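# Cap the two open paint markers with matching caps

## Task

Put caps on the two paint markers that are uncapped. At the end all four markers must stand in the stand, each with a cap of its own colour pressed on until it clicks: yellow cap on the yellow marker, red on red, blue on blue and green on green.

## Robot and tools

Robot: two six-joint arms, left_arm and right_arm, each ending in a two-finger parallel gripper with a wrist camera. The fingers point along the gripper's +z axis and close along its y axis. end_effector_position is the point between the finger pads, roughly 1 cm short of the tips.

Frames: the scene frame has its origin at table-top height halfway between the two nominal bases, +x reaching out over the table, +z up, and left_arm on the +y side. Image left and right do not match arm names. Hand positions, quaternions (wxyz) and wrist-camera poses are reported in each arm's own base frame. Calibrated bases: left_arm at (+0.010, +0.289, 0) m, right_arm at (-0.012, -0.333, 0) m, both turned only slightly about z. Reported hand poses can be a few centimetres wrong, more at long reach. Fixed cameras and the table use the scene frame.

Row layout: every row is a single list of 14 numbers in [-1, 1] covering both arms: left_arm's six joints then its opening, followed by right_arm's six joints then its opening. Joint order within each arm: wrist pitch (joint4), wrist yaw (joint5), shoulder (joint2), wrist roll (joint6), waist (joint1), elbow (joint3). The joint numbers are scaled offsets, not poses: they add to the arm's Joint targets as they were when the action (or move) began, not to the previous row. One unit equals 2.811 rad for waist and shoulder, 2.53 for elbow, 2.575 for wrist pitch, 8.12 for wrist yaw, 9.528 for wrist roll. The opening is absolute: +1 fully open, -1 closed; in between, the fingers go to where grip_measured would read that value. To leave an arm still, send 0 for its joints and repeat its current opening (a 0 opening is a real command). Joint ranges in rad: waist -2.880 to 2.880, shoulder 0.000 to 3.142, elbow 0.000 to 3.019, wrist pitch -1.693 to 1.571, wrist yaw -1.571 to 1.571, wrist roll -2.094 to 2.094. Asking for more than 0.084 rad beyond a limit gets the action refused for both arms.

Tools:
execute_actions(actions, cameras): actions is a list of actions; each action is up to 15 rows, one per 1/30 s step, and the last row repeats to fill 15 steps (0.5 s). An empty list just reports state. cameras chooses images: omitted, null or ["all"] gives all, [] gives none.
move(target, speed, blend, opening_speed, blocking, cameras): target is one 14-number row or a list of up to 15 rows; every row is an offset from the same starting Joint targets. speed is rad/s for the joint with the longest way to go, 0.01 to 12.57, default 0.5, one value or one per target. blend (rad) rounds corners between listed targets. opening_speed (0.2 or more, scale units per second) makes fingers change gradually; use a low value when closing on something fragile. Paths take at least 0.5 s, and beyond 10 s they stop short. blocking=false returns after about 0.5 s while the move continues. Moves do not avoid obstacles or the other arm.
wait(seconds 0 to 10, cameras): lets time pass with last commands held.
stop(cameras): brakes a running move.
zoom_image(camera, region): camera is cam_head_left, cam_head_right, cam_left_wrist or cam_right_wrist; region [x0, y0, x1, y1] pixels from the top-left corner, at most 504 by 504, taken from that camera's newest image.
read_manual(section): licence texts only.
finished_scene(scene=1): ends the scene for good; the caps must stay on without the robot.

Cameras: cam_head_left and cam_head_right are 896x504, fixed overhead; cam_left_wrist and cam_right_wrist are 616x616 fisheye on the hands.

Results: Joint positions (rad) and Joint velocities (rad/s) per arm in the joint order above, with the finger gap last (m; 0.094 fully open). "within noise" means an arm is essentially still. Joint targets are the base for your next offsets. Tool commands shows current gripper commands. grip_measured uses the opening scale and reads slightly wide when empty; it follows your command even after contact, so it does not reveal a touch. grip_effort_nm is the gripper motor effort, negative closing. Joint torques include gravity; joints 1 and 6 wrap at ±28 N m. A move adds a "move:" line: done, off_target (resting more than 0.035 rad from target), moving, held or fault, plus limits=held if steps were withheld. "joint sent to its limit" means a joint was clipped at its end; "joint command not followed" means the clearance check changed targets. MOTOR HOT warns of heating; OVER-TEMPERATURE FAULT means that arm has gone limp for 30 to 60 s or more.

Motion limits: targets can lead measured angles only by a set amount per step, and a hand jump over 110 mm is scaled back, so big changes need several actions. Tiny turns may not start.

Avoid: dropping markers or caps, releasing things still moving, anything leaving the table, fast or hard contacts, grippers touching or squeezing the other arm (this can end the scene), holding loads or stretched poses too long (heat). If an arm is stalled against something, command its targets back past its measured positions to relieve the push. To release, open well above grip_measured. Loose objects may sometimes be nudged by outside pushes.

Each tool is called after ">>>" as a command line: name --argument value for each argument, lists and objects as JSON in quotes; but a table of rows of numbers goes row by row, as --pt "numbers of a row", without its own name.

## Session

>>> execute_actions --actions '[]'

Scene clock: 0.00 s.
left_arm: end_effector_position=(+0.4018, +0.1616, +0.1800) grip_measured=+1.000 grip_effort_nm=n/a end_effector_quat_wxyz=(+0.638, -0.190, +0.685, -0.294) | right_arm: end_effector_position=(+0.8477, -0.2226, +0.2072) grip_measured=+1.000 grip_effort_nm=n/a end_effector_quat_wxyz=(+0.612, +0.283, +0.605, -0.424)
Joint names: [wrist pitch, wrist yaw, shoulder, wrist roll, waist, elbow]
Joint positions: left_arm=[1.032 0.846 1.429 -0.69 0.685 0.378 0.094] | right_arm=[0.622 0.938 2.398 -0.318 -0.097 1.96 0.094]
Joint velocities: within noise
Joint torques (N m): no reading
Heat: left arm: hottest waist 22 °C; right arm: hottest gripper 25 °C.
Joint targets: left_arm=[1.039 0.846 1.424 -0.689 0.685 0.397] | right_arm=[0.624 0.938 2.413 -0.318 -0.097 1.979]
Tool commands: left_gripper/opening=+1.0 right_gripper/opening=+1.0

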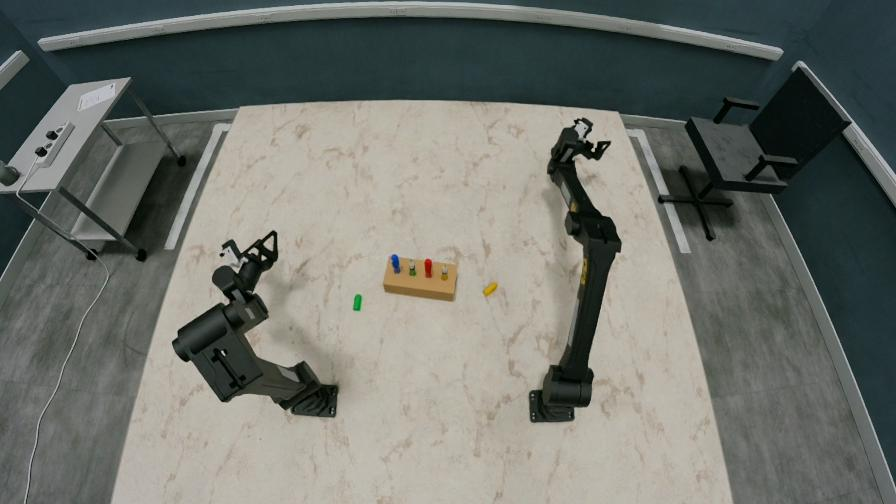

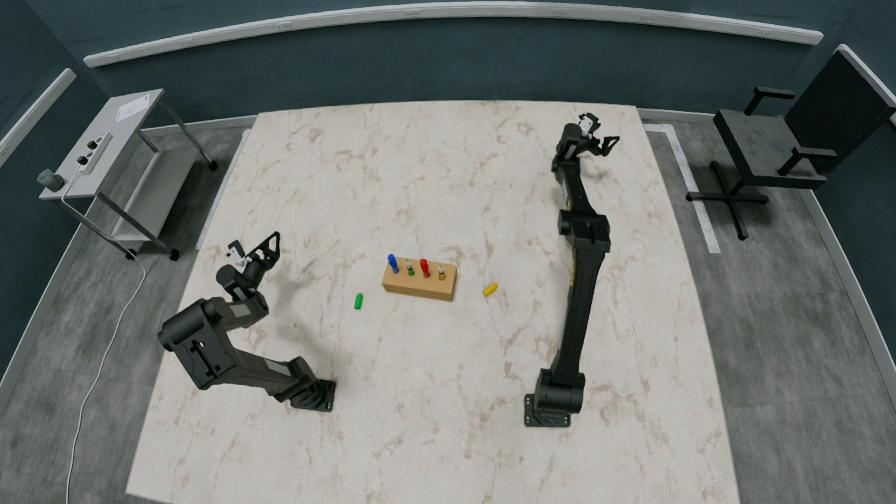

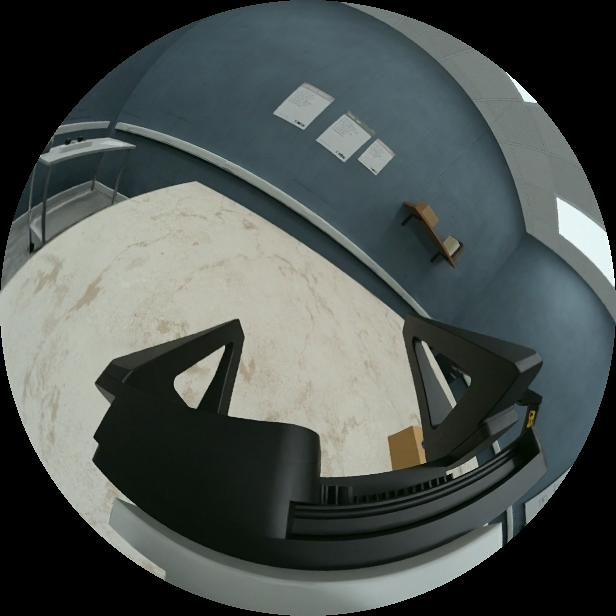

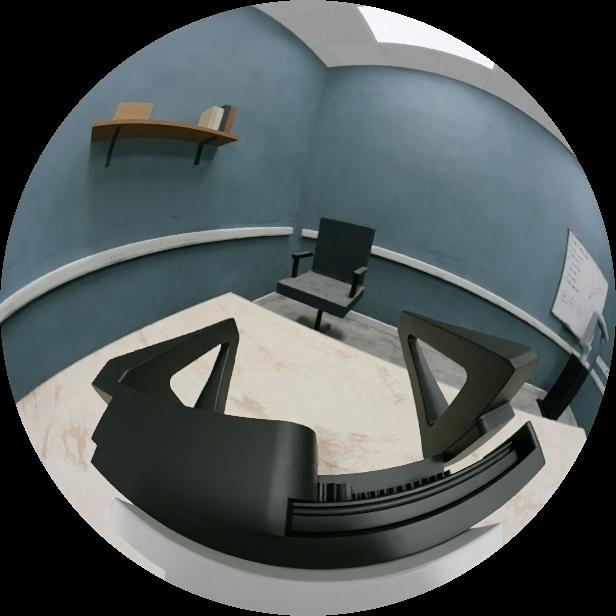

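>>> zoom_image --camera "cam_head_left" --region '[340, 235, 520, 325]'

>>> zoom_image --camera "cam_head_right" --region '[340, 235, 520, 325]'

Scaled by 2.800 from the camera's 896x504 image, which has a finer 1280x720 frame.

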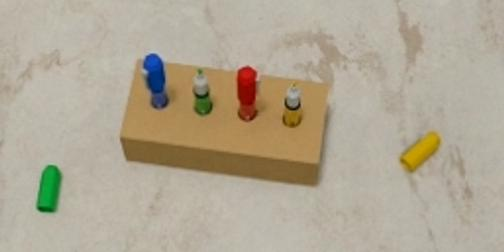

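Scaled by 2.800 from the camera's 896x504 image, which has a finer 1280x720 frame.

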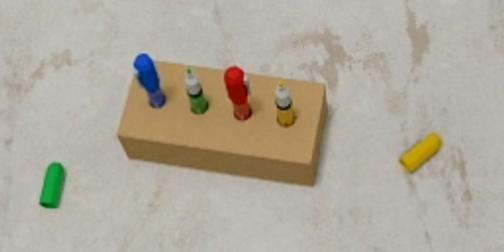

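>>> zoom_image --camera "cam_head_left" --region '[380, 245, 470, 305]'

>>> zoom_image --camera "cam_head_left" --region '[340, 285, 376, 321]'

>>> zoom_image --camera "cam_head_left" --region '[472, 271, 508, 307]'

Scaled by 5.600 from the camera's 896x504 image, which has a finer 1280x720 frame.

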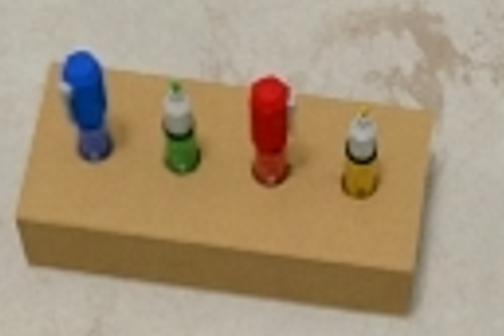

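Scaled by 14.000 from the camera's 896x504 image, which has a finer 1280x720 frame.

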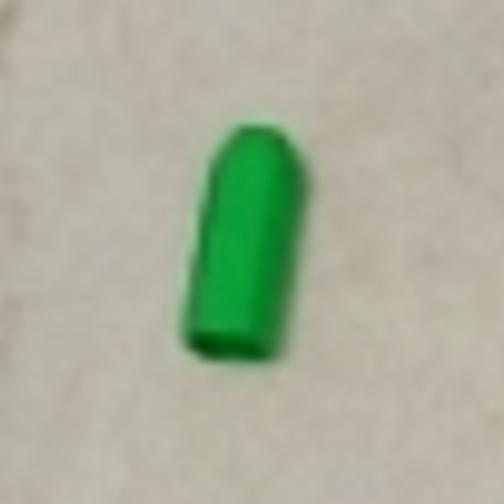

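Scaled by 14.000 from the camera's 896x504 image, which has a finer 1280x720 frame.

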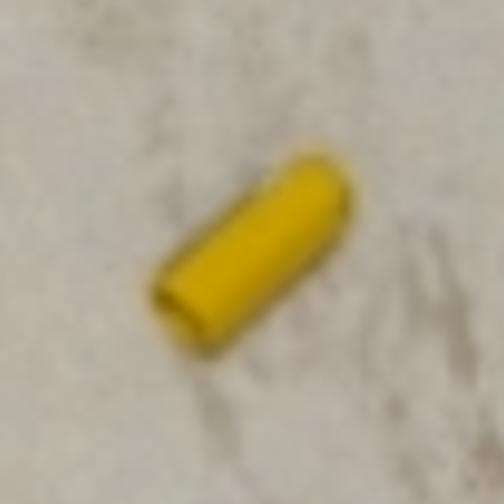

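>>> move --target '[-0.86707, -0.10419, -0.08712, 0.04062, -0.35325, 0.16008, 1.0, -0.69627, -0.11552, -0.36154, 0.15428, 0.18349, -0.38901, 1.0]' --speed 1.2

Scene clock: 7.50 s.
left_arm: end_effector_position=(+0.2655, -0.0817, +0.1005) grip_measured=+1.000 grip_effort_nm=-0.002 end_effector_quat_wxyz=(-0.025, -0.009, +1.000, +0.006) | right_arm: end_effector_position=(+0.3491, +0.1508, +0.1196) grip_measured=+1.000 grip_effort_nm=-0.032 end_effector_quat_wxyz=(+0.004, +0.358, +0.934, +0.001)
Joint names: [wrist pitch, wrist yaw, shoulder, wrist roll, waist, elbow]
Joint positions: left_arm=[-1.186 0.003 1.19 -0.312 -0.295 0.754 0.094] | right_arm=[-1.16 0.004 1.407 1.143 0.411 1.004 0.094]
Joint velocities: within noise
Joint torques (N m): left_arm=[0.03 -0.13 -6.83 0.03 -0.44 11.14] | right_arm=[0.39 -0.12 -13.86 0.07 2.73 6]
Heat: left arm: hottest waist 22 °C; right arm: hottest shoulder 25 °C.
Joint targets: left_arm=[-1.193 0.000 1.179 -0.302 -0.308 0.802] | right_arm=[-1.169 0.000 1.397 1.152 0.418 0.995]
move: off_target (left_arm); left_arm: the elbow is farthest, 0.048 rad from its target
camera_calibration:
cam_left_wrist: T_world_to_cam=[[-0.0593521, -0.99557, -0.0729212, -0.0500194], [-0.842134, 0.0107136, 0.539162, 0.185681], [-0.535992, 0.0934098, -0.839039, 0.335816], [0, 0, 0, 1]] pos_world=[0.333394, -0.0831557, 0.178004]
cam_right_wrist: T_world_to_cam=[[-0.712179, -0.700686, -0.0428965, 0.363173], [-0.622532, 0.602139, 0.499883, 0.0813169], [-0.324432, 0.382711, -0.86503, 0.256218], [0, 0, 0, 1]] pos_world=[0.392392, 0.107449, 0.196567]

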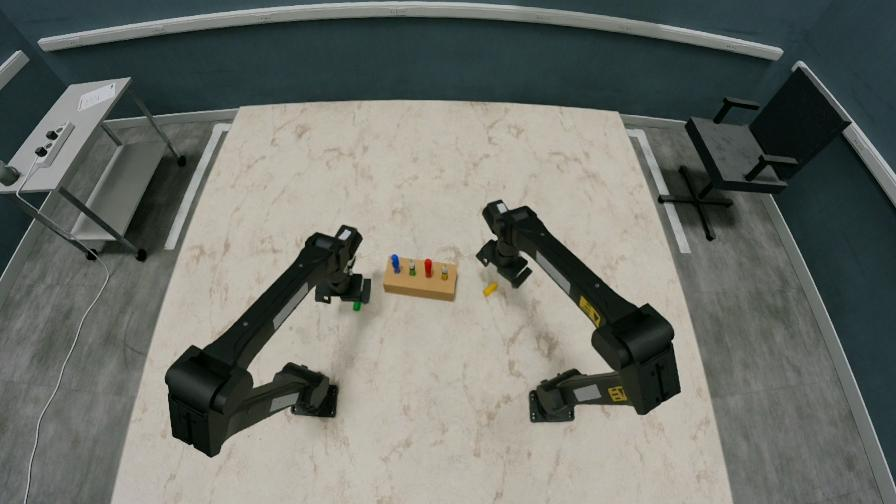

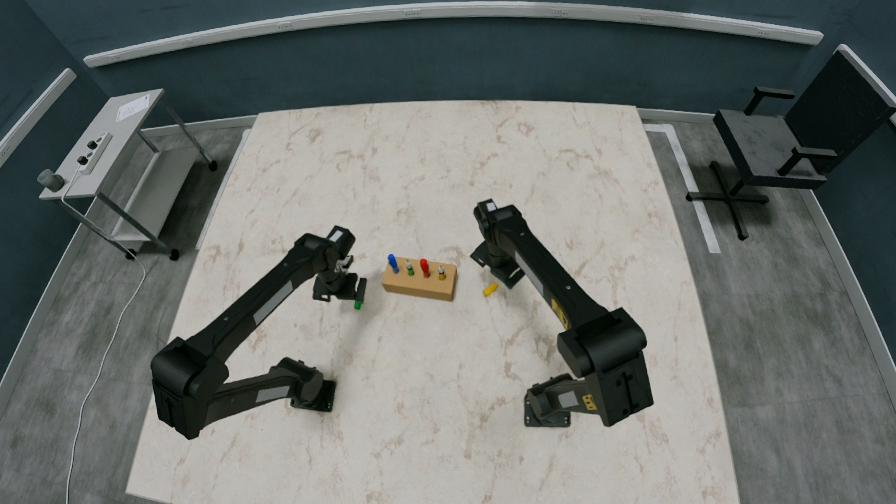

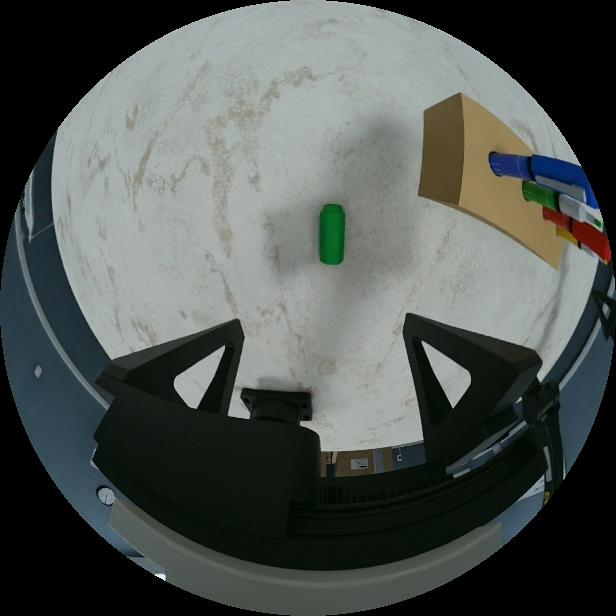

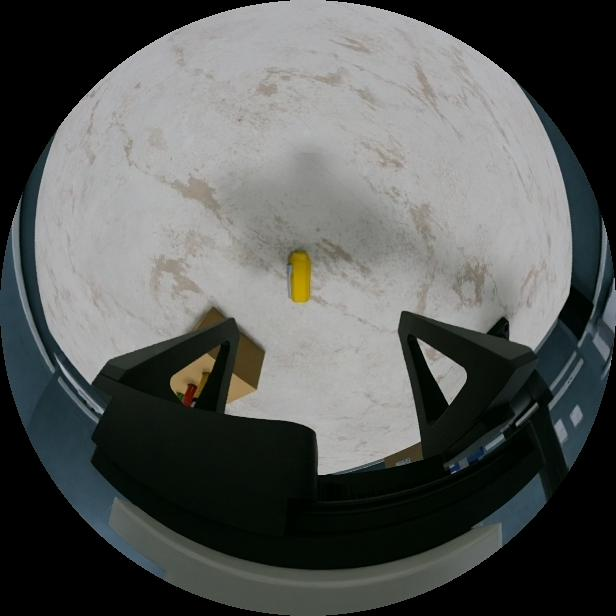

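>>> zoom_image --camera "cam_left_wrist" --region '[230, 150, 430, 350]'

>>> zoom_image --camera "cam_right_wrist" --region '[200, 200, 400, 400]'

>>> zoom_image --camera "cam_left_wrist" --region '[410, 80, 616, 286]'

Scaled by 2.520 from the camera's 616x616 image, which has a finer 880x880 frame.

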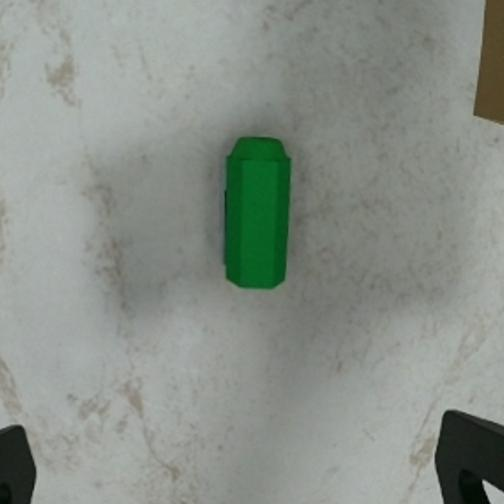

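Scaled by 2.520 from the camera's 616x616 image, which has a finer 880x880 frame.

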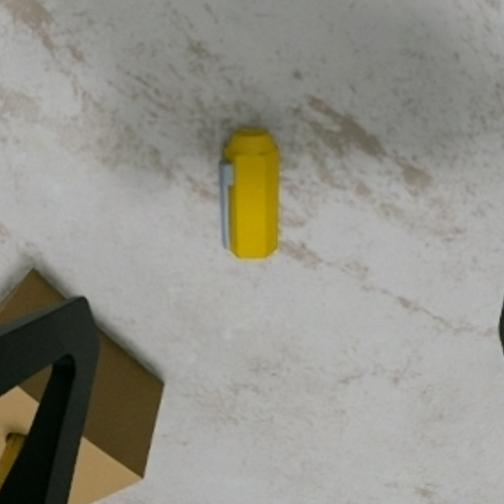

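Scaled by 2.447 from the camera's 616x616 image, which has a finer 880x880 frame.

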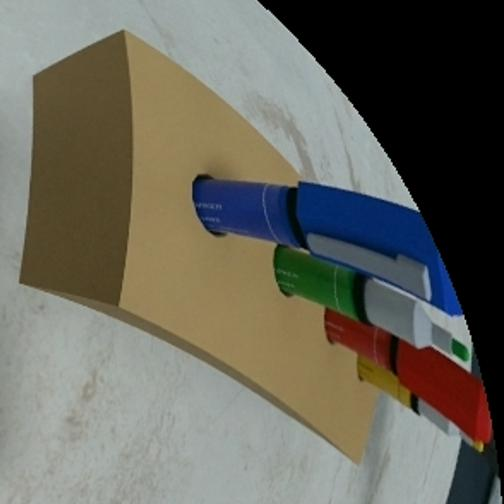

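>>> move --target '[0.07456, 0, 0.04696, 0.00703, 0.00996, -0.00356, 0.1, 0.06252, 0, 0.03806, 0.00924, 0.01245, -0.02431, 0.1]' --speed 0.4 --cameras '["cam_left_wrist", "cam_right_wrist"]'

Scene clock: 12.13 s.
left_arm: end_effector_position=(+0.3012, -0.0921, +0.0665) grip_measured=+0.103 grip_effort_nm=-0.139 end_effector_quat_wxyz=(+0.001, +0.024, +1.000, -0.002) | right_arm: end_effector_position=(+0.3483, +0.1649, +0.0695) grip_measured=+0.103 grip_effort_nm=-0.173 end_effector_quat_wxyz=(+0.004, +0.383, +0.924, +0.002)
Joint names: [wrist pitch, wrist yaw, shoulder, wrist roll, waist, elbow]
Joint positions: left_arm=[-1.012 0.003 1.31 -0.245 -0.294 0.754 0.052] | right_arm=[-1.017 0.003 1.485 1.231 0.445 0.939 0.052]
Joint velocities: within noise
Joint torques (N m): left_arm=[0.76 -0.12 -7.24 0.03 1.67 10.04] | right_arm=[1.01 -0.1 -11.81 0.06 2.78 5.74]
Heat: left arm: hottest waist 22 °C; right arm: hottest shoulder 25 °C.
Joint targets: left_arm=[-1.001 0.000 1.311 -0.235 -0.280 0.793] | right_arm=[-1.008 0.000 1.504 1.240 0.453 0.934]
move: off_target (left_arm); left_arm: the elbow is farthest, 0.039 rad from its target
camera_calibration:
cam_left_wrist: T_world_to_cam=[[-0.121021, -0.990792, -0.060701, -0.0425179], [-0.866176, 0.0755346, 0.493998, 0.250438], [-0.484864, 0.112362, -0.867341, 0.315716], [0, 0, 0, 1]] pos_world=[0.364857, -0.0965175, 0.147537]
cam_right_wrist: T_world_to_cam=[[-0.749053, -0.66105, -0.0439514, 0.37674], [-0.589037, 0.63415, 0.500889, 0.0803226], [-0.303241, 0.401081, -0.864395, 0.19695], [0, 0, 0, 1]] pos_world=[0.389234, 0.119114, 0.146568]
Images, in order (width x height): cam_left_wrist 616x616, cam_right_wrist 616x616.

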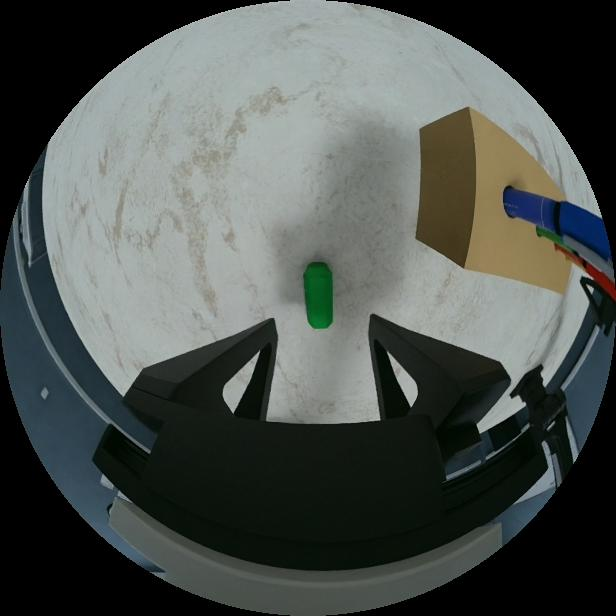

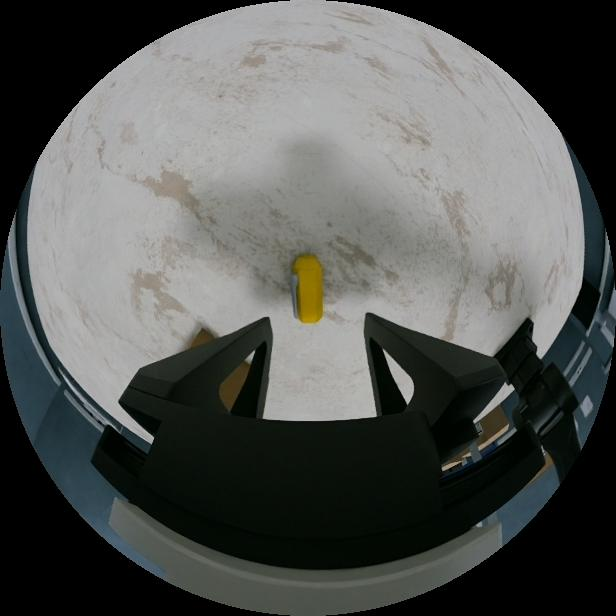

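>>> zoom_image --camera "cam_left_wrist" --region '[240, 220, 400, 380]'

>>> zoom_image --camera "cam_right_wrist" --region '[230, 220, 390, 380]'

Scaled by 3.150 from the camera's 616x616 image, which has a finer 880x880 frame.

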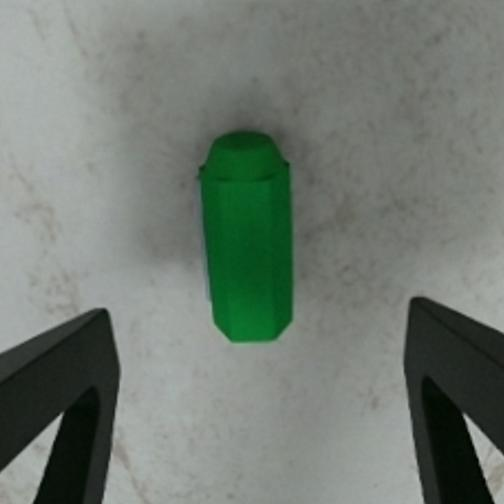

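Scaled by 3.150 from the camera's 616x616 image, which has a finer 880x880 frame.

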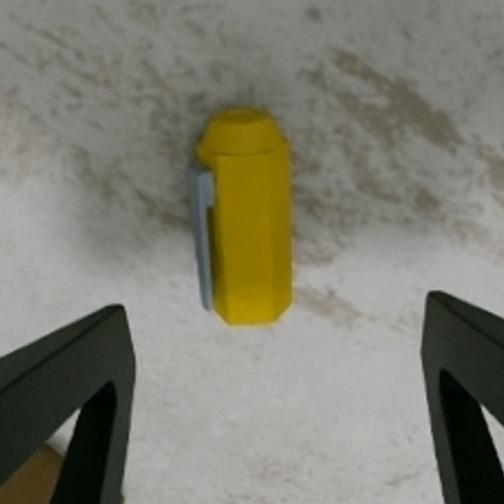

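>>> move --target '[0.04505, 0, 0.02526, 0.00189, 0.00285, -0.0249, 0.1, 0.04, 0, 0.03059, 0.00189, 0, -0.00988, 0.1]' --speed 0.25 --cameras '["cam_left_wrist", "cam_right_wrist"]'

Scene clock: 15.97 s.
left_arm: end_effector_position=(+0.3104, -0.0925, +0.0364) grip_measured=+0.103 grip_effort_nm=-0.139 end_effector_quat_wxyz=(+0.009, +0.030, +1.000, -0.004) | right_arm: end_effector_position=(+0.3554, +0.1682, +0.0321) grip_measured=+0.103 grip_effort_nm=-0.173 end_effector_quat_wxyz=(+0.003, +0.392, +0.920, +0.001)
Joint names: [wrist pitch, wrist yaw, shoulder, wrist roll, waist, elbow]
Joint positions: left_arm=[-0.896 0.003 1.38 -0.227 -0.287 0.724 0.052] | right_arm=[-0.914 0.003 1.566 1.25 0.445 0.915 0.052]
Joint velocities: within noise
Joint torques (N m): left_arm=[0.77 -0.12 -7.59 0.03 1.67 6.99] | right_arm=[0.98 -0.09 -12.28 0.03 2.84 5.22]
Heat: left arm: hottest waist 22 °C; right arm: hottest shoulder 25 °C.
Joint targets: left_arm=[-0.886 0.000 1.382 -0.217 -0.272 0.730] | right_arm=[-0.905 0.000 1.590 1.258 0.453 0.909]
move: done
camera_calibration:
cam_left_wrist: T_world_to_cam=[[-0.131502, -0.989593, -0.0584132, -0.0403829], [-0.872409, 0.0875452, 0.480873, 0.276814], [-0.470755, 0.114196, -0.874842, 0.290131], [0, 0, 0, 1]] pos_world=[0.372766, -0.0973282, 0.118347]
cam_right_wrist: T_world_to_cam=[[-0.761138, -0.647236, -0.0418962, 0.384415], [-0.576301, 0.645256, 0.50152, 0.094753], [-0.297568, 0.405871, -0.864131, 0.162457], [0, 0, 0, 1]] pos_world=[0.395541, 0.12173, 0.108969]
Images, in order (width x height): cam_left_wrist 616x616, cam_right_wrist 616x616.

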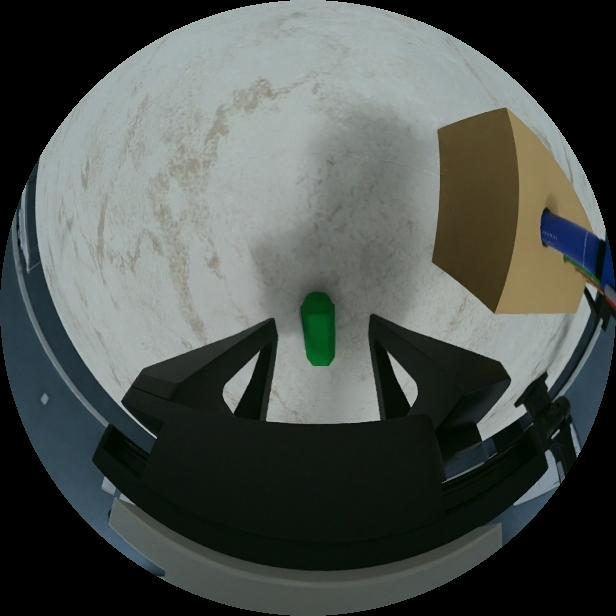

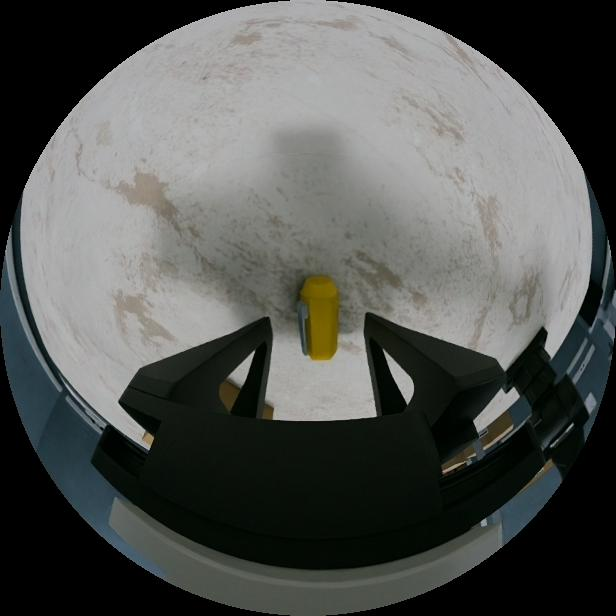

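>>> zoom_image --camera "cam_left_wrist" --region '[240, 260, 400, 420]'

>>> zoom_image --camera "cam_right_wrist" --region '[240, 250, 400, 410]'

Scaled by 3.150 from the camera's 616x616 image, which has a finer 880x880 frame.

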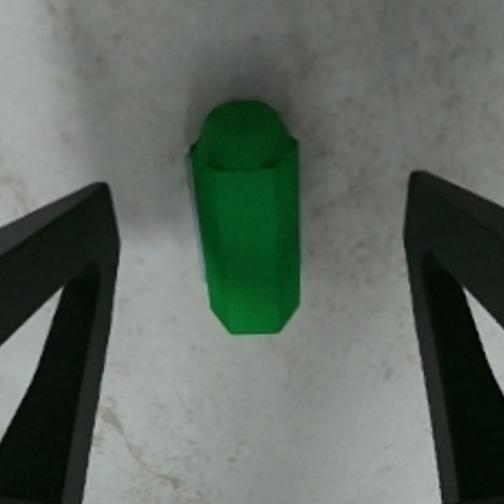

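Scaled by 3.150 from the camera's 616x616 image, which has a finer 880x880 frame.

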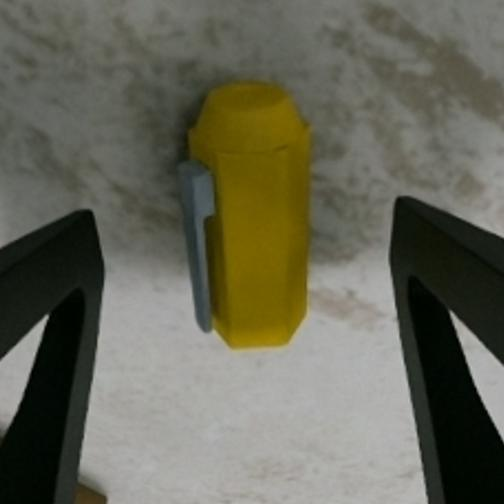

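>>> zoom_image --camera "cam_right_wrist" --region '[285, 265, 355, 375]'

>>> zoom_image --camera "cam_left_wrist" --region '[285, 280, 355, 380]'

Scaled by 4.582 from the camera's 616x616 image, which has a finer 880x880 frame.

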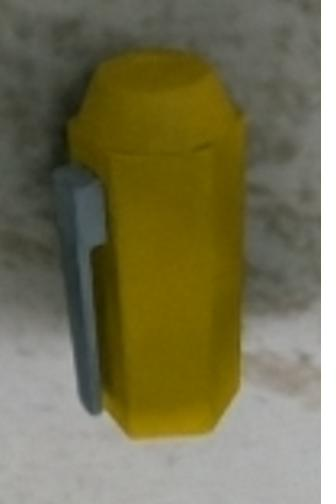

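Scaled by 5.040 from the camera's 616x616 image, which has a finer 880x880 frame.

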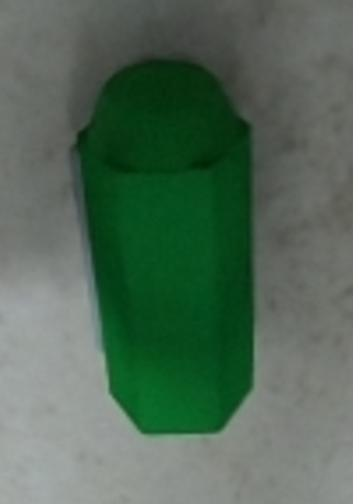

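>>> move --target '[0.01825, 0, 0.01163, 0, 0, -0.01304, 0.1, 0.01491, 0, 0.00996, 0, 0, -0.00632, 0.1]' --speed 0.1 --cameras '["cam_left_wrist", "cam_right_wrist"]'

Scene clock: 18.70 s.
left_arm: end_effector_position=(+0.3040, -0.0907, +0.0182) grip_measured=+0.103 grip_effort_nm=-0.144 end_effector_quat_wxyz=(+0.002, +0.030, +1.000, -0.002) | right_arm: end_effector_position=(+0.3553, +0.1682, +0.0190) grip_measured=+0.103 grip_effort_nm=-0.173 end_effector_quat_wxyz=(+0.003, +0.392, +0.920, +0.001)
Joint names: [wrist pitch, wrist yaw, shoulder, wrist roll, waist, elbow]
Joint positions: left_arm=[-0.849 0.003 1.41 -0.227 -0.287 0.693 0.052] | right_arm=[-0.876 0.003 1.59 1.251 0.445 0.901 0.052]
Joint velocities: within noise
Joint torques (N m): left_arm=[0.76 -0.12 -7.53 0.03 1.73 6.5] | right_arm=[1.02 -0.09 -12.04 0.04 2.84 4.92]
Heat: left arm: hottest waist 22 °C; right arm: hottest shoulder 25 °C.
Joint targets: left_arm=[-0.838 0.000 1.414 -0.217 -0.272 0.697] | right_arm=[-0.866 0.000 1.618 1.258 0.453 0.892]
move: done
camera_calibration:
cam_left_wrist: T_world_to_cam=[[-0.132655, -0.989305, -0.0606508, -0.0400261], [-0.865792, 0.0858705, 0.492981, 0.277546], [-0.4825, 0.117907, -0.867924, 0.274783], [0, 0, 0, 1]] pos_world=[0.367571, -0.09583, 0.0992377]
cam_right_wrist: T_world_to_cam=[[-0.76188, -0.646363, -0.0418797, 0.383977], [-0.57553, 0.645888, 0.501592, 0.100876], [-0.297161, 0.406256, -0.86409, 0.150895], [0, 0, 0, 1]] pos_world=[0.395442, 0.121732, 0.0958694]
Images, in order (width x height): cam_left_wrist 616x616, cam_right_wrist 616x616.

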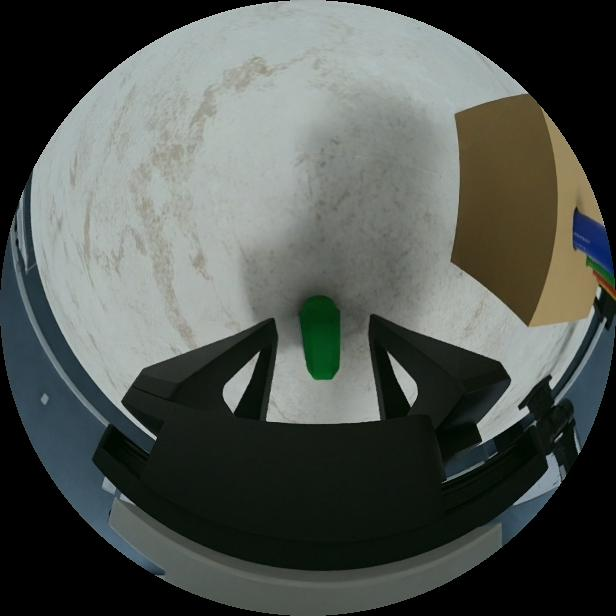

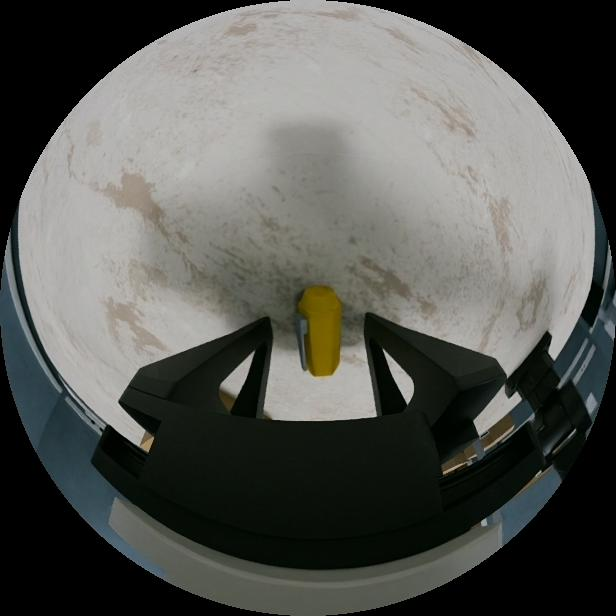

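>>> zoom_image --camera "cam_left_wrist" --region '[250, 270, 400, 420]'

>>> zoom_image --camera "cam_right_wrist" --region '[250, 260, 400, 410]'

Scaled by 3.360 from the camera's 616x616 image, which has a finer 880x880 frame.

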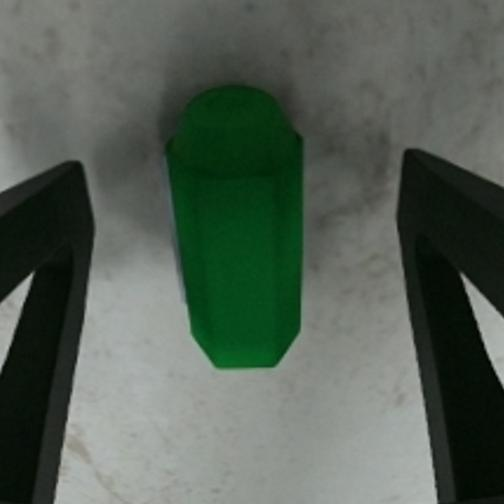

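Scaled by 3.360 from the camera's 616x616 image, which has a finer 880x880 frame.

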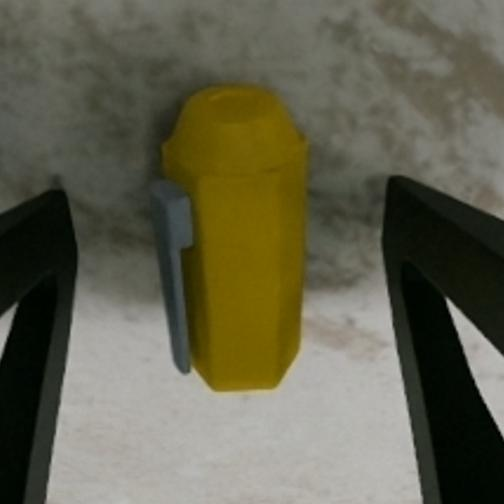

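>>> move --pt "0.00291 0 0.00185 0 0.00178 -0.00091 0.1 0.00283 0 0.0016 0 0 -0.00111 0.1" --pt "0.00291 0 0.00185 0 0.00178 -0.00091 -0.45 0.00283 0 0.0016 0 0 -0.00111 -0.45" --speed 0.1 --opening_speed 0.5 --cameras '["cam_left_wrist", "cam_right_wrist"]'

Scene clock: 21.40 s.
left_arm: end_effector_position=(+0.3059, -0.0896, +0.0172) grip_measured=-0.446 grip_effort_nm=-0.139 end_effector_quat_wxyz=(+0.004, +0.028, +1.000, -0.003) | right_arm: end_effector_position=(+0.3570, +0.1690, +0.0184) grip_measured=-0.446 grip_effort_nm=-0.173 end_effector_quat_wxyz=(+0.005, +0.392, +0.920, +0.004)
Joint names: [wrist pitch, wrist yaw, shoulder, wrist roll, waist, elbow]
Joint positions: left_arm=[-0.841 0.003 1.414 -0.227 -0.282 0.693 0.026] | right_arm=[-0.867 0.003 1.592 1.251 0.445 0.901 0.026]
Joint velocities: within noise
Joint torques (N m): left_arm=[0.76 -0.12 -7.41 0.03 1.73 6.31] | right_arm=[0.98 -0.09 -11.75 0.04 2.84 4.74]
Heat: left arm: hottest waist 22 °C; right arm: hottest shoulder 25 °C.
Joint targets: left_arm=[-0.831 0.000 1.420 -0.217 -0.267 0.695] | right_arm=[-0.859 0.000 1.622 1.258 0.453 0.890]
move: done
camera_calibration:
cam_left_wrist: T_world_to_cam=[[-0.127605, -0.99001, -0.0599833, -0.0403769], [-0.868177, 0.0822503, 0.489391, 0.279946], [-0.479568, 0.114525, -0.869999, 0.273524], [0, 0, 0, 1]] pos_world=[0.369063, -0.0943244, 0.0985406]
cam_right_wrist: T_world_to_cam=[[-0.761603, -0.646226, -0.0485153, 0.385732], [-0.578653, 0.644439, 0.49986, 0.103035], [-0.291757, 0.408768, -0.864747, 0.148314], [0, 0, 0, 1]] pos_world=[0.396667, 0.122244, 0.0954653]
Images, in order (width x height): cam_left_wrist 616x616, cam_right_wrist 616x616.

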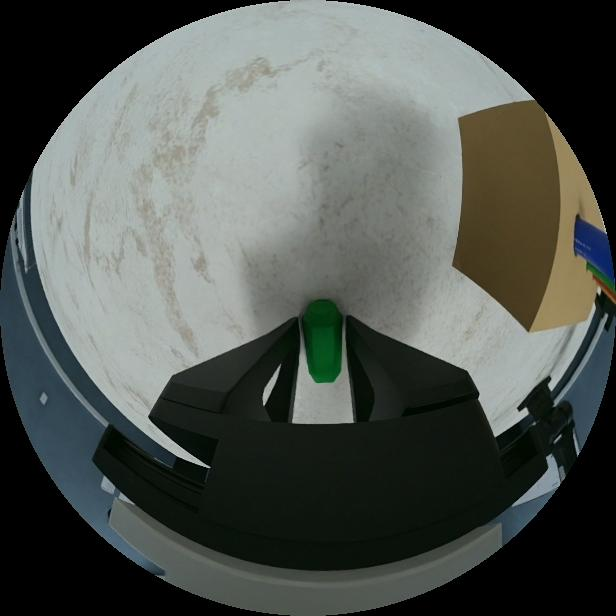

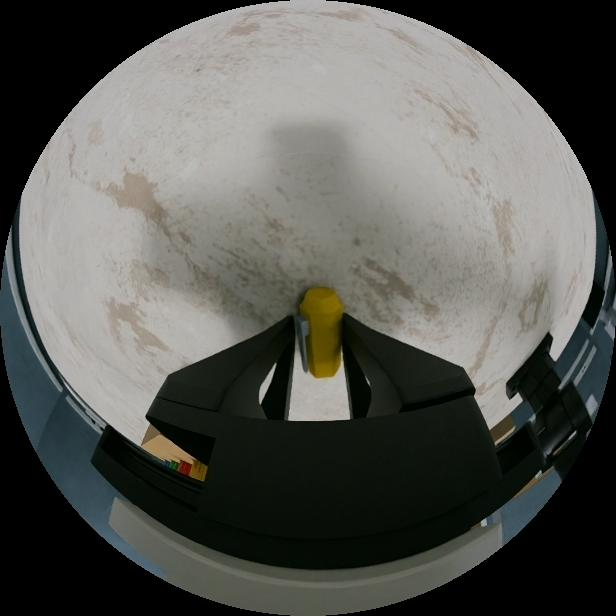

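>>> zoom_image --camera "cam_left_wrist" --region '[270, 280, 380, 390]'

>>> zoom_image --camera "cam_right_wrist" --region '[270, 280, 380, 390]'

Scaled by 4.582 from the camera's 616x616 image, which has a finer 880x880 frame.

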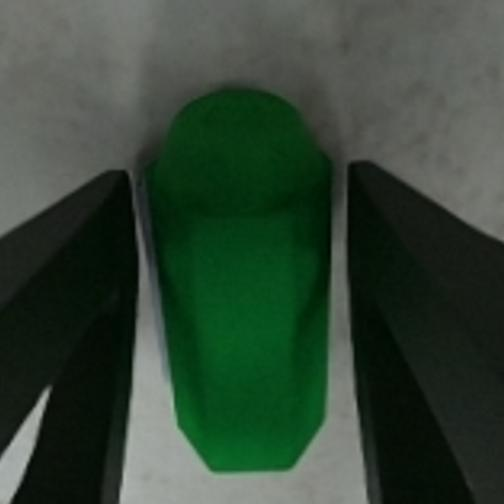

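Scaled by 4.582 from the camera's 616x616 image, which has a finer 880x880 frame.

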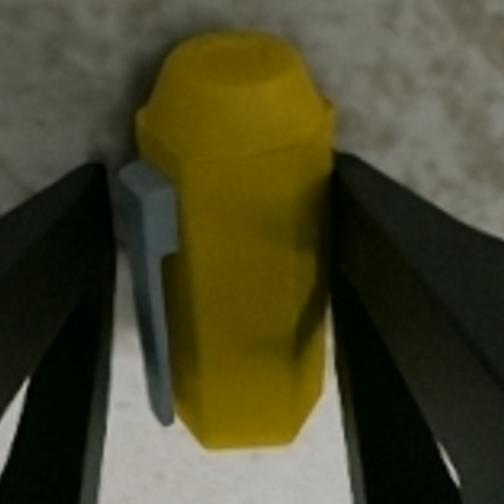

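>>> move --target '[0, 0, 0, 0, 0, 0, -0.75, 0, 0, 0, 0, 0, 0, -0.75]' --opening_speed 0.25 --cameras '["cam_left_wrist", "cam_right_wrist"]'

Scene clock: 22.97 s.
left_arm: end_effector_position=(+0.3059, -0.0896, +0.0172) grip_measured=-0.569 grip_effort_nm=-1.033 end_effector_quat_wxyz=(+0.004, +0.028, +1.000, -0.003) | right_arm: end_effector_position=(+0.3569, +0.1690, +0.0183) grip_measured=-0.582 grip_effort_nm=-1.057 end_effector_quat_wxyz=(+0.005, +0.392, +0.920, +0.003)
Joint names: [wrist pitch, wrist yaw, shoulder, wrist roll, waist, elbow]
Joint positions: left_arm=[-0.841 0.003 1.414 -0.227 -0.282 0.693 0.02] | right_arm=[-0.867 0.003 1.592 1.251 0.445 0.901 0.02]
Joint velocities: within noise
Joint torques (N m): left_arm=[0.77 -0.12 -7.41 0.03 1.79 6.3] | right_arm=[0.96 -0.09 -11.75 0.04 2.84 4.75]
Heat: left arm: hottest waist 22 °C; right arm: hottest elbow 26 °C.
Joint targets: left_arm=[-0.831 0.000 1.420 -0.217 -0.267 0.695] | right_arm=[-0.859 0.000 1.622 1.258 0.453 0.890]
move: done
camera_calibration:
cam_left_wrist: T_world_to_cam=[[-0.127605, -0.99001, -0.0599833, -0.0403769], [-0.868177, 0.0822503, 0.489391, 0.279946], [-0.479568, 0.114525, -0.869999, 0.273524], [0, 0, 0, 1]] pos_world=[0.369063, -0.0943244, 0.0985406]
cam_right_wrist: T_world_to_cam=[[-0.7616, -0.646253, -0.0481891, 0.385692], [-0.578511, 0.644487, 0.499962, 0.103062], [-0.292044, 0.408649, -0.864706, 0.148266], [0, 0, 0, 1]] pos_world=[0.396666, 0.122243, 0.0952655]
Images, in order (width x height): cam_left_wrist 616x616, cam_right_wrist 616x616.

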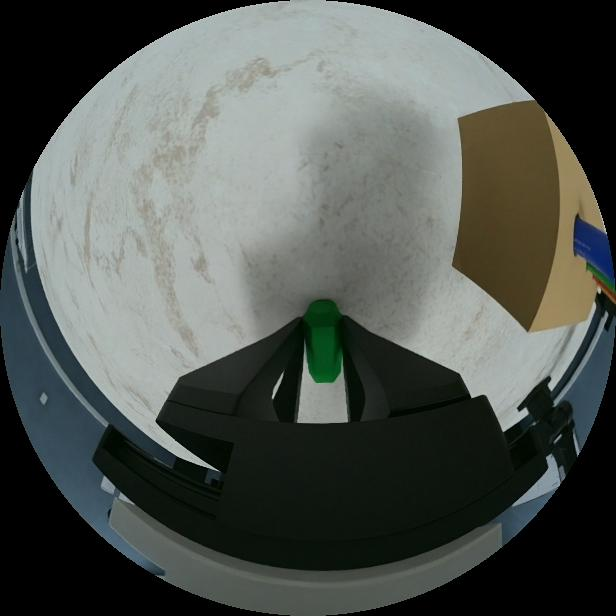

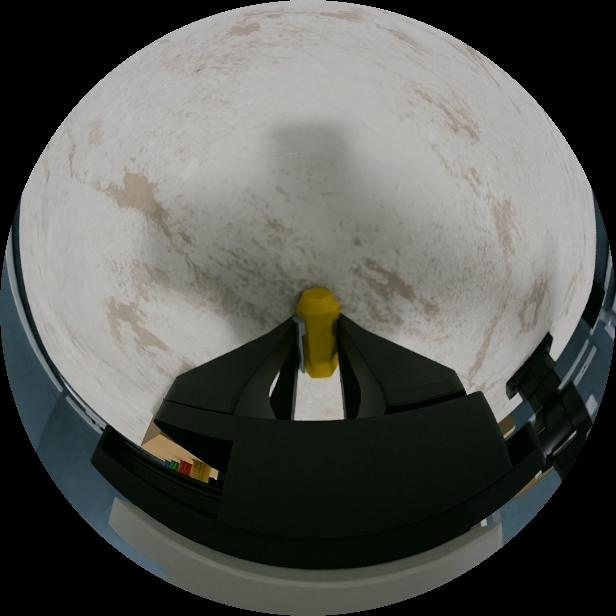

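>>> zoom_image --camera "cam_left_wrist" --region '[270, 280, 380, 390]'

>>> zoom_image --camera "cam_right_wrist" --region '[270, 280, 380, 390]'

Scaled by 4.582 from the camera's 616x616 image, which has a finer 880x880 frame.

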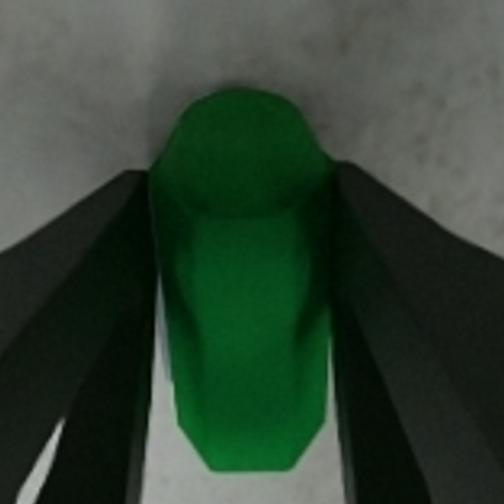

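Scaled by 4.582 from the camera's 616x616 image, which has a finer 880x880 frame.

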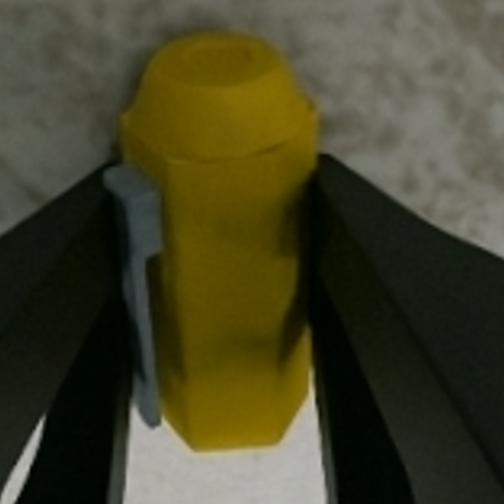

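>>> move --target '[-0.14524, 0, -0.0683, 0, 0, 0.083, -0.75, -0.15301, 0, -0.07364, 0, 0, 0.08893, -0.75]' --speed 0.3 --cameras '["cam_left_wrist", "cam_right_wrist"]'

Scene clock: 31.27 s.
left_arm: end_effector_position=(+0.3027, -0.0886, +0.1229) grip_measured=-0.570 grip_effort_nm=-1.033 end_effector_quat_wxyz=(-0.004, +0.028, +1.000, -0.001) | right_arm: end_effector_position=(+0.3501, +0.1657, +0.1395) grip_measured=-0.583 grip_effort_nm=-1.057 end_effector_quat_wxyz=(-0.006, +0.392, +0.920, -0.009)
Joint names: [wrist pitch, wrist yaw, shoulder, wrist roll, waist, elbow]
Joint positions: left_arm=[-1.197 0.003 1.239 -0.227 -0.282 0.858 0.02] | right_arm=[-1.245 0.003 1.423 1.251 0.445 1.076 0.02]
Joint velocities: within noise
Joint torques (N m): left_arm=[0.12 -0.12 -7.77 0.03 1.73 11.29] | right_arm=[0.23 -0.09 -14.15 0.04 2.78 9.37]
Heat: left arm: hottest elbow 23 °C; right arm: hottest elbow 26 °C.
Joint targets: left_arm=[-1.205 0.000 1.228 -0.217 -0.267 0.905] | right_arm=[-1.253 0.000 1.415 1.258 0.453 1.115]
move: off_target (left_arm, right_arm); left_arm: the elbow is farthest, 0.047 rad from its target; right_arm: the elbow is farthest, 0.039 rad from its target
camera_calibration:
cam_left_wrist: T_world_to_cam=[[-0.128461, -0.989749, -0.0624126, -0.0329268], [-0.860565, 0.0799742, 0.503023, 0.221153], [-0.492875, 0.118329, -0.862016, 0.367197], [0, 0, 0, 1]] pos_world=[0.367069, -0.0937258, 0.203229]
cam_right_wrist: T_world_to_cam=[[-0.762526, -0.64674, -0.0167589, 0.380228], [-0.563755, 0.651531, 0.507629, 0.0331372], [-0.317385, 0.396529, -0.861412, 0.262865], [0, 0, 0, 1]] pos_world=[0.392045, 0.120085, 0.215986]
Images, in order (width x height): cam_left_wrist 616x616, cam_right_wrist 616x616.

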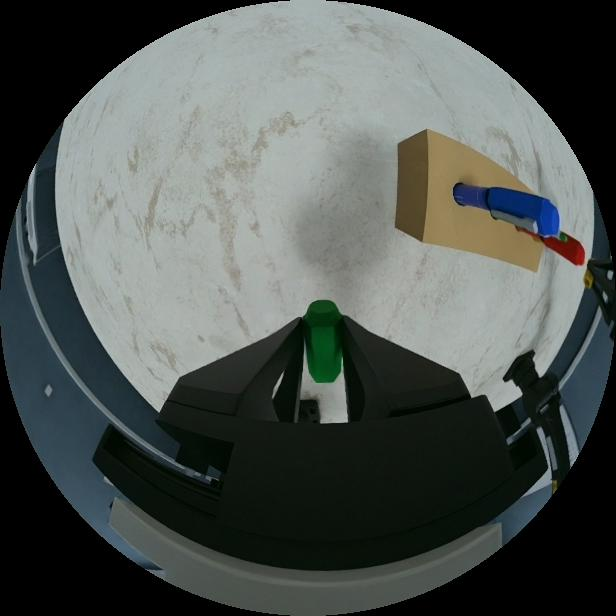

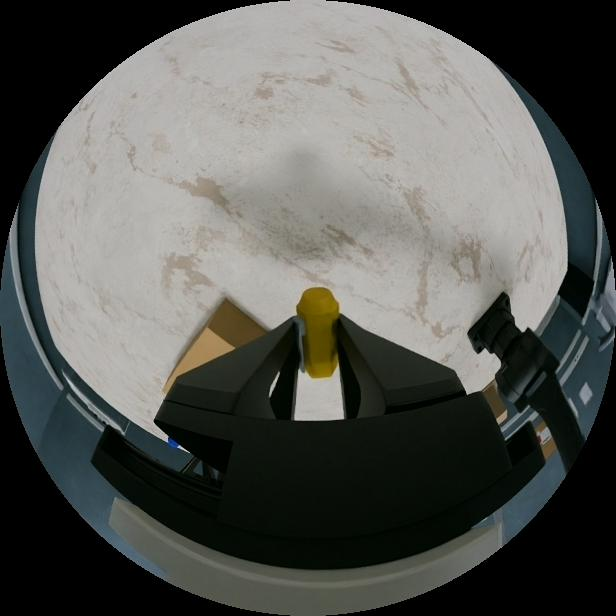

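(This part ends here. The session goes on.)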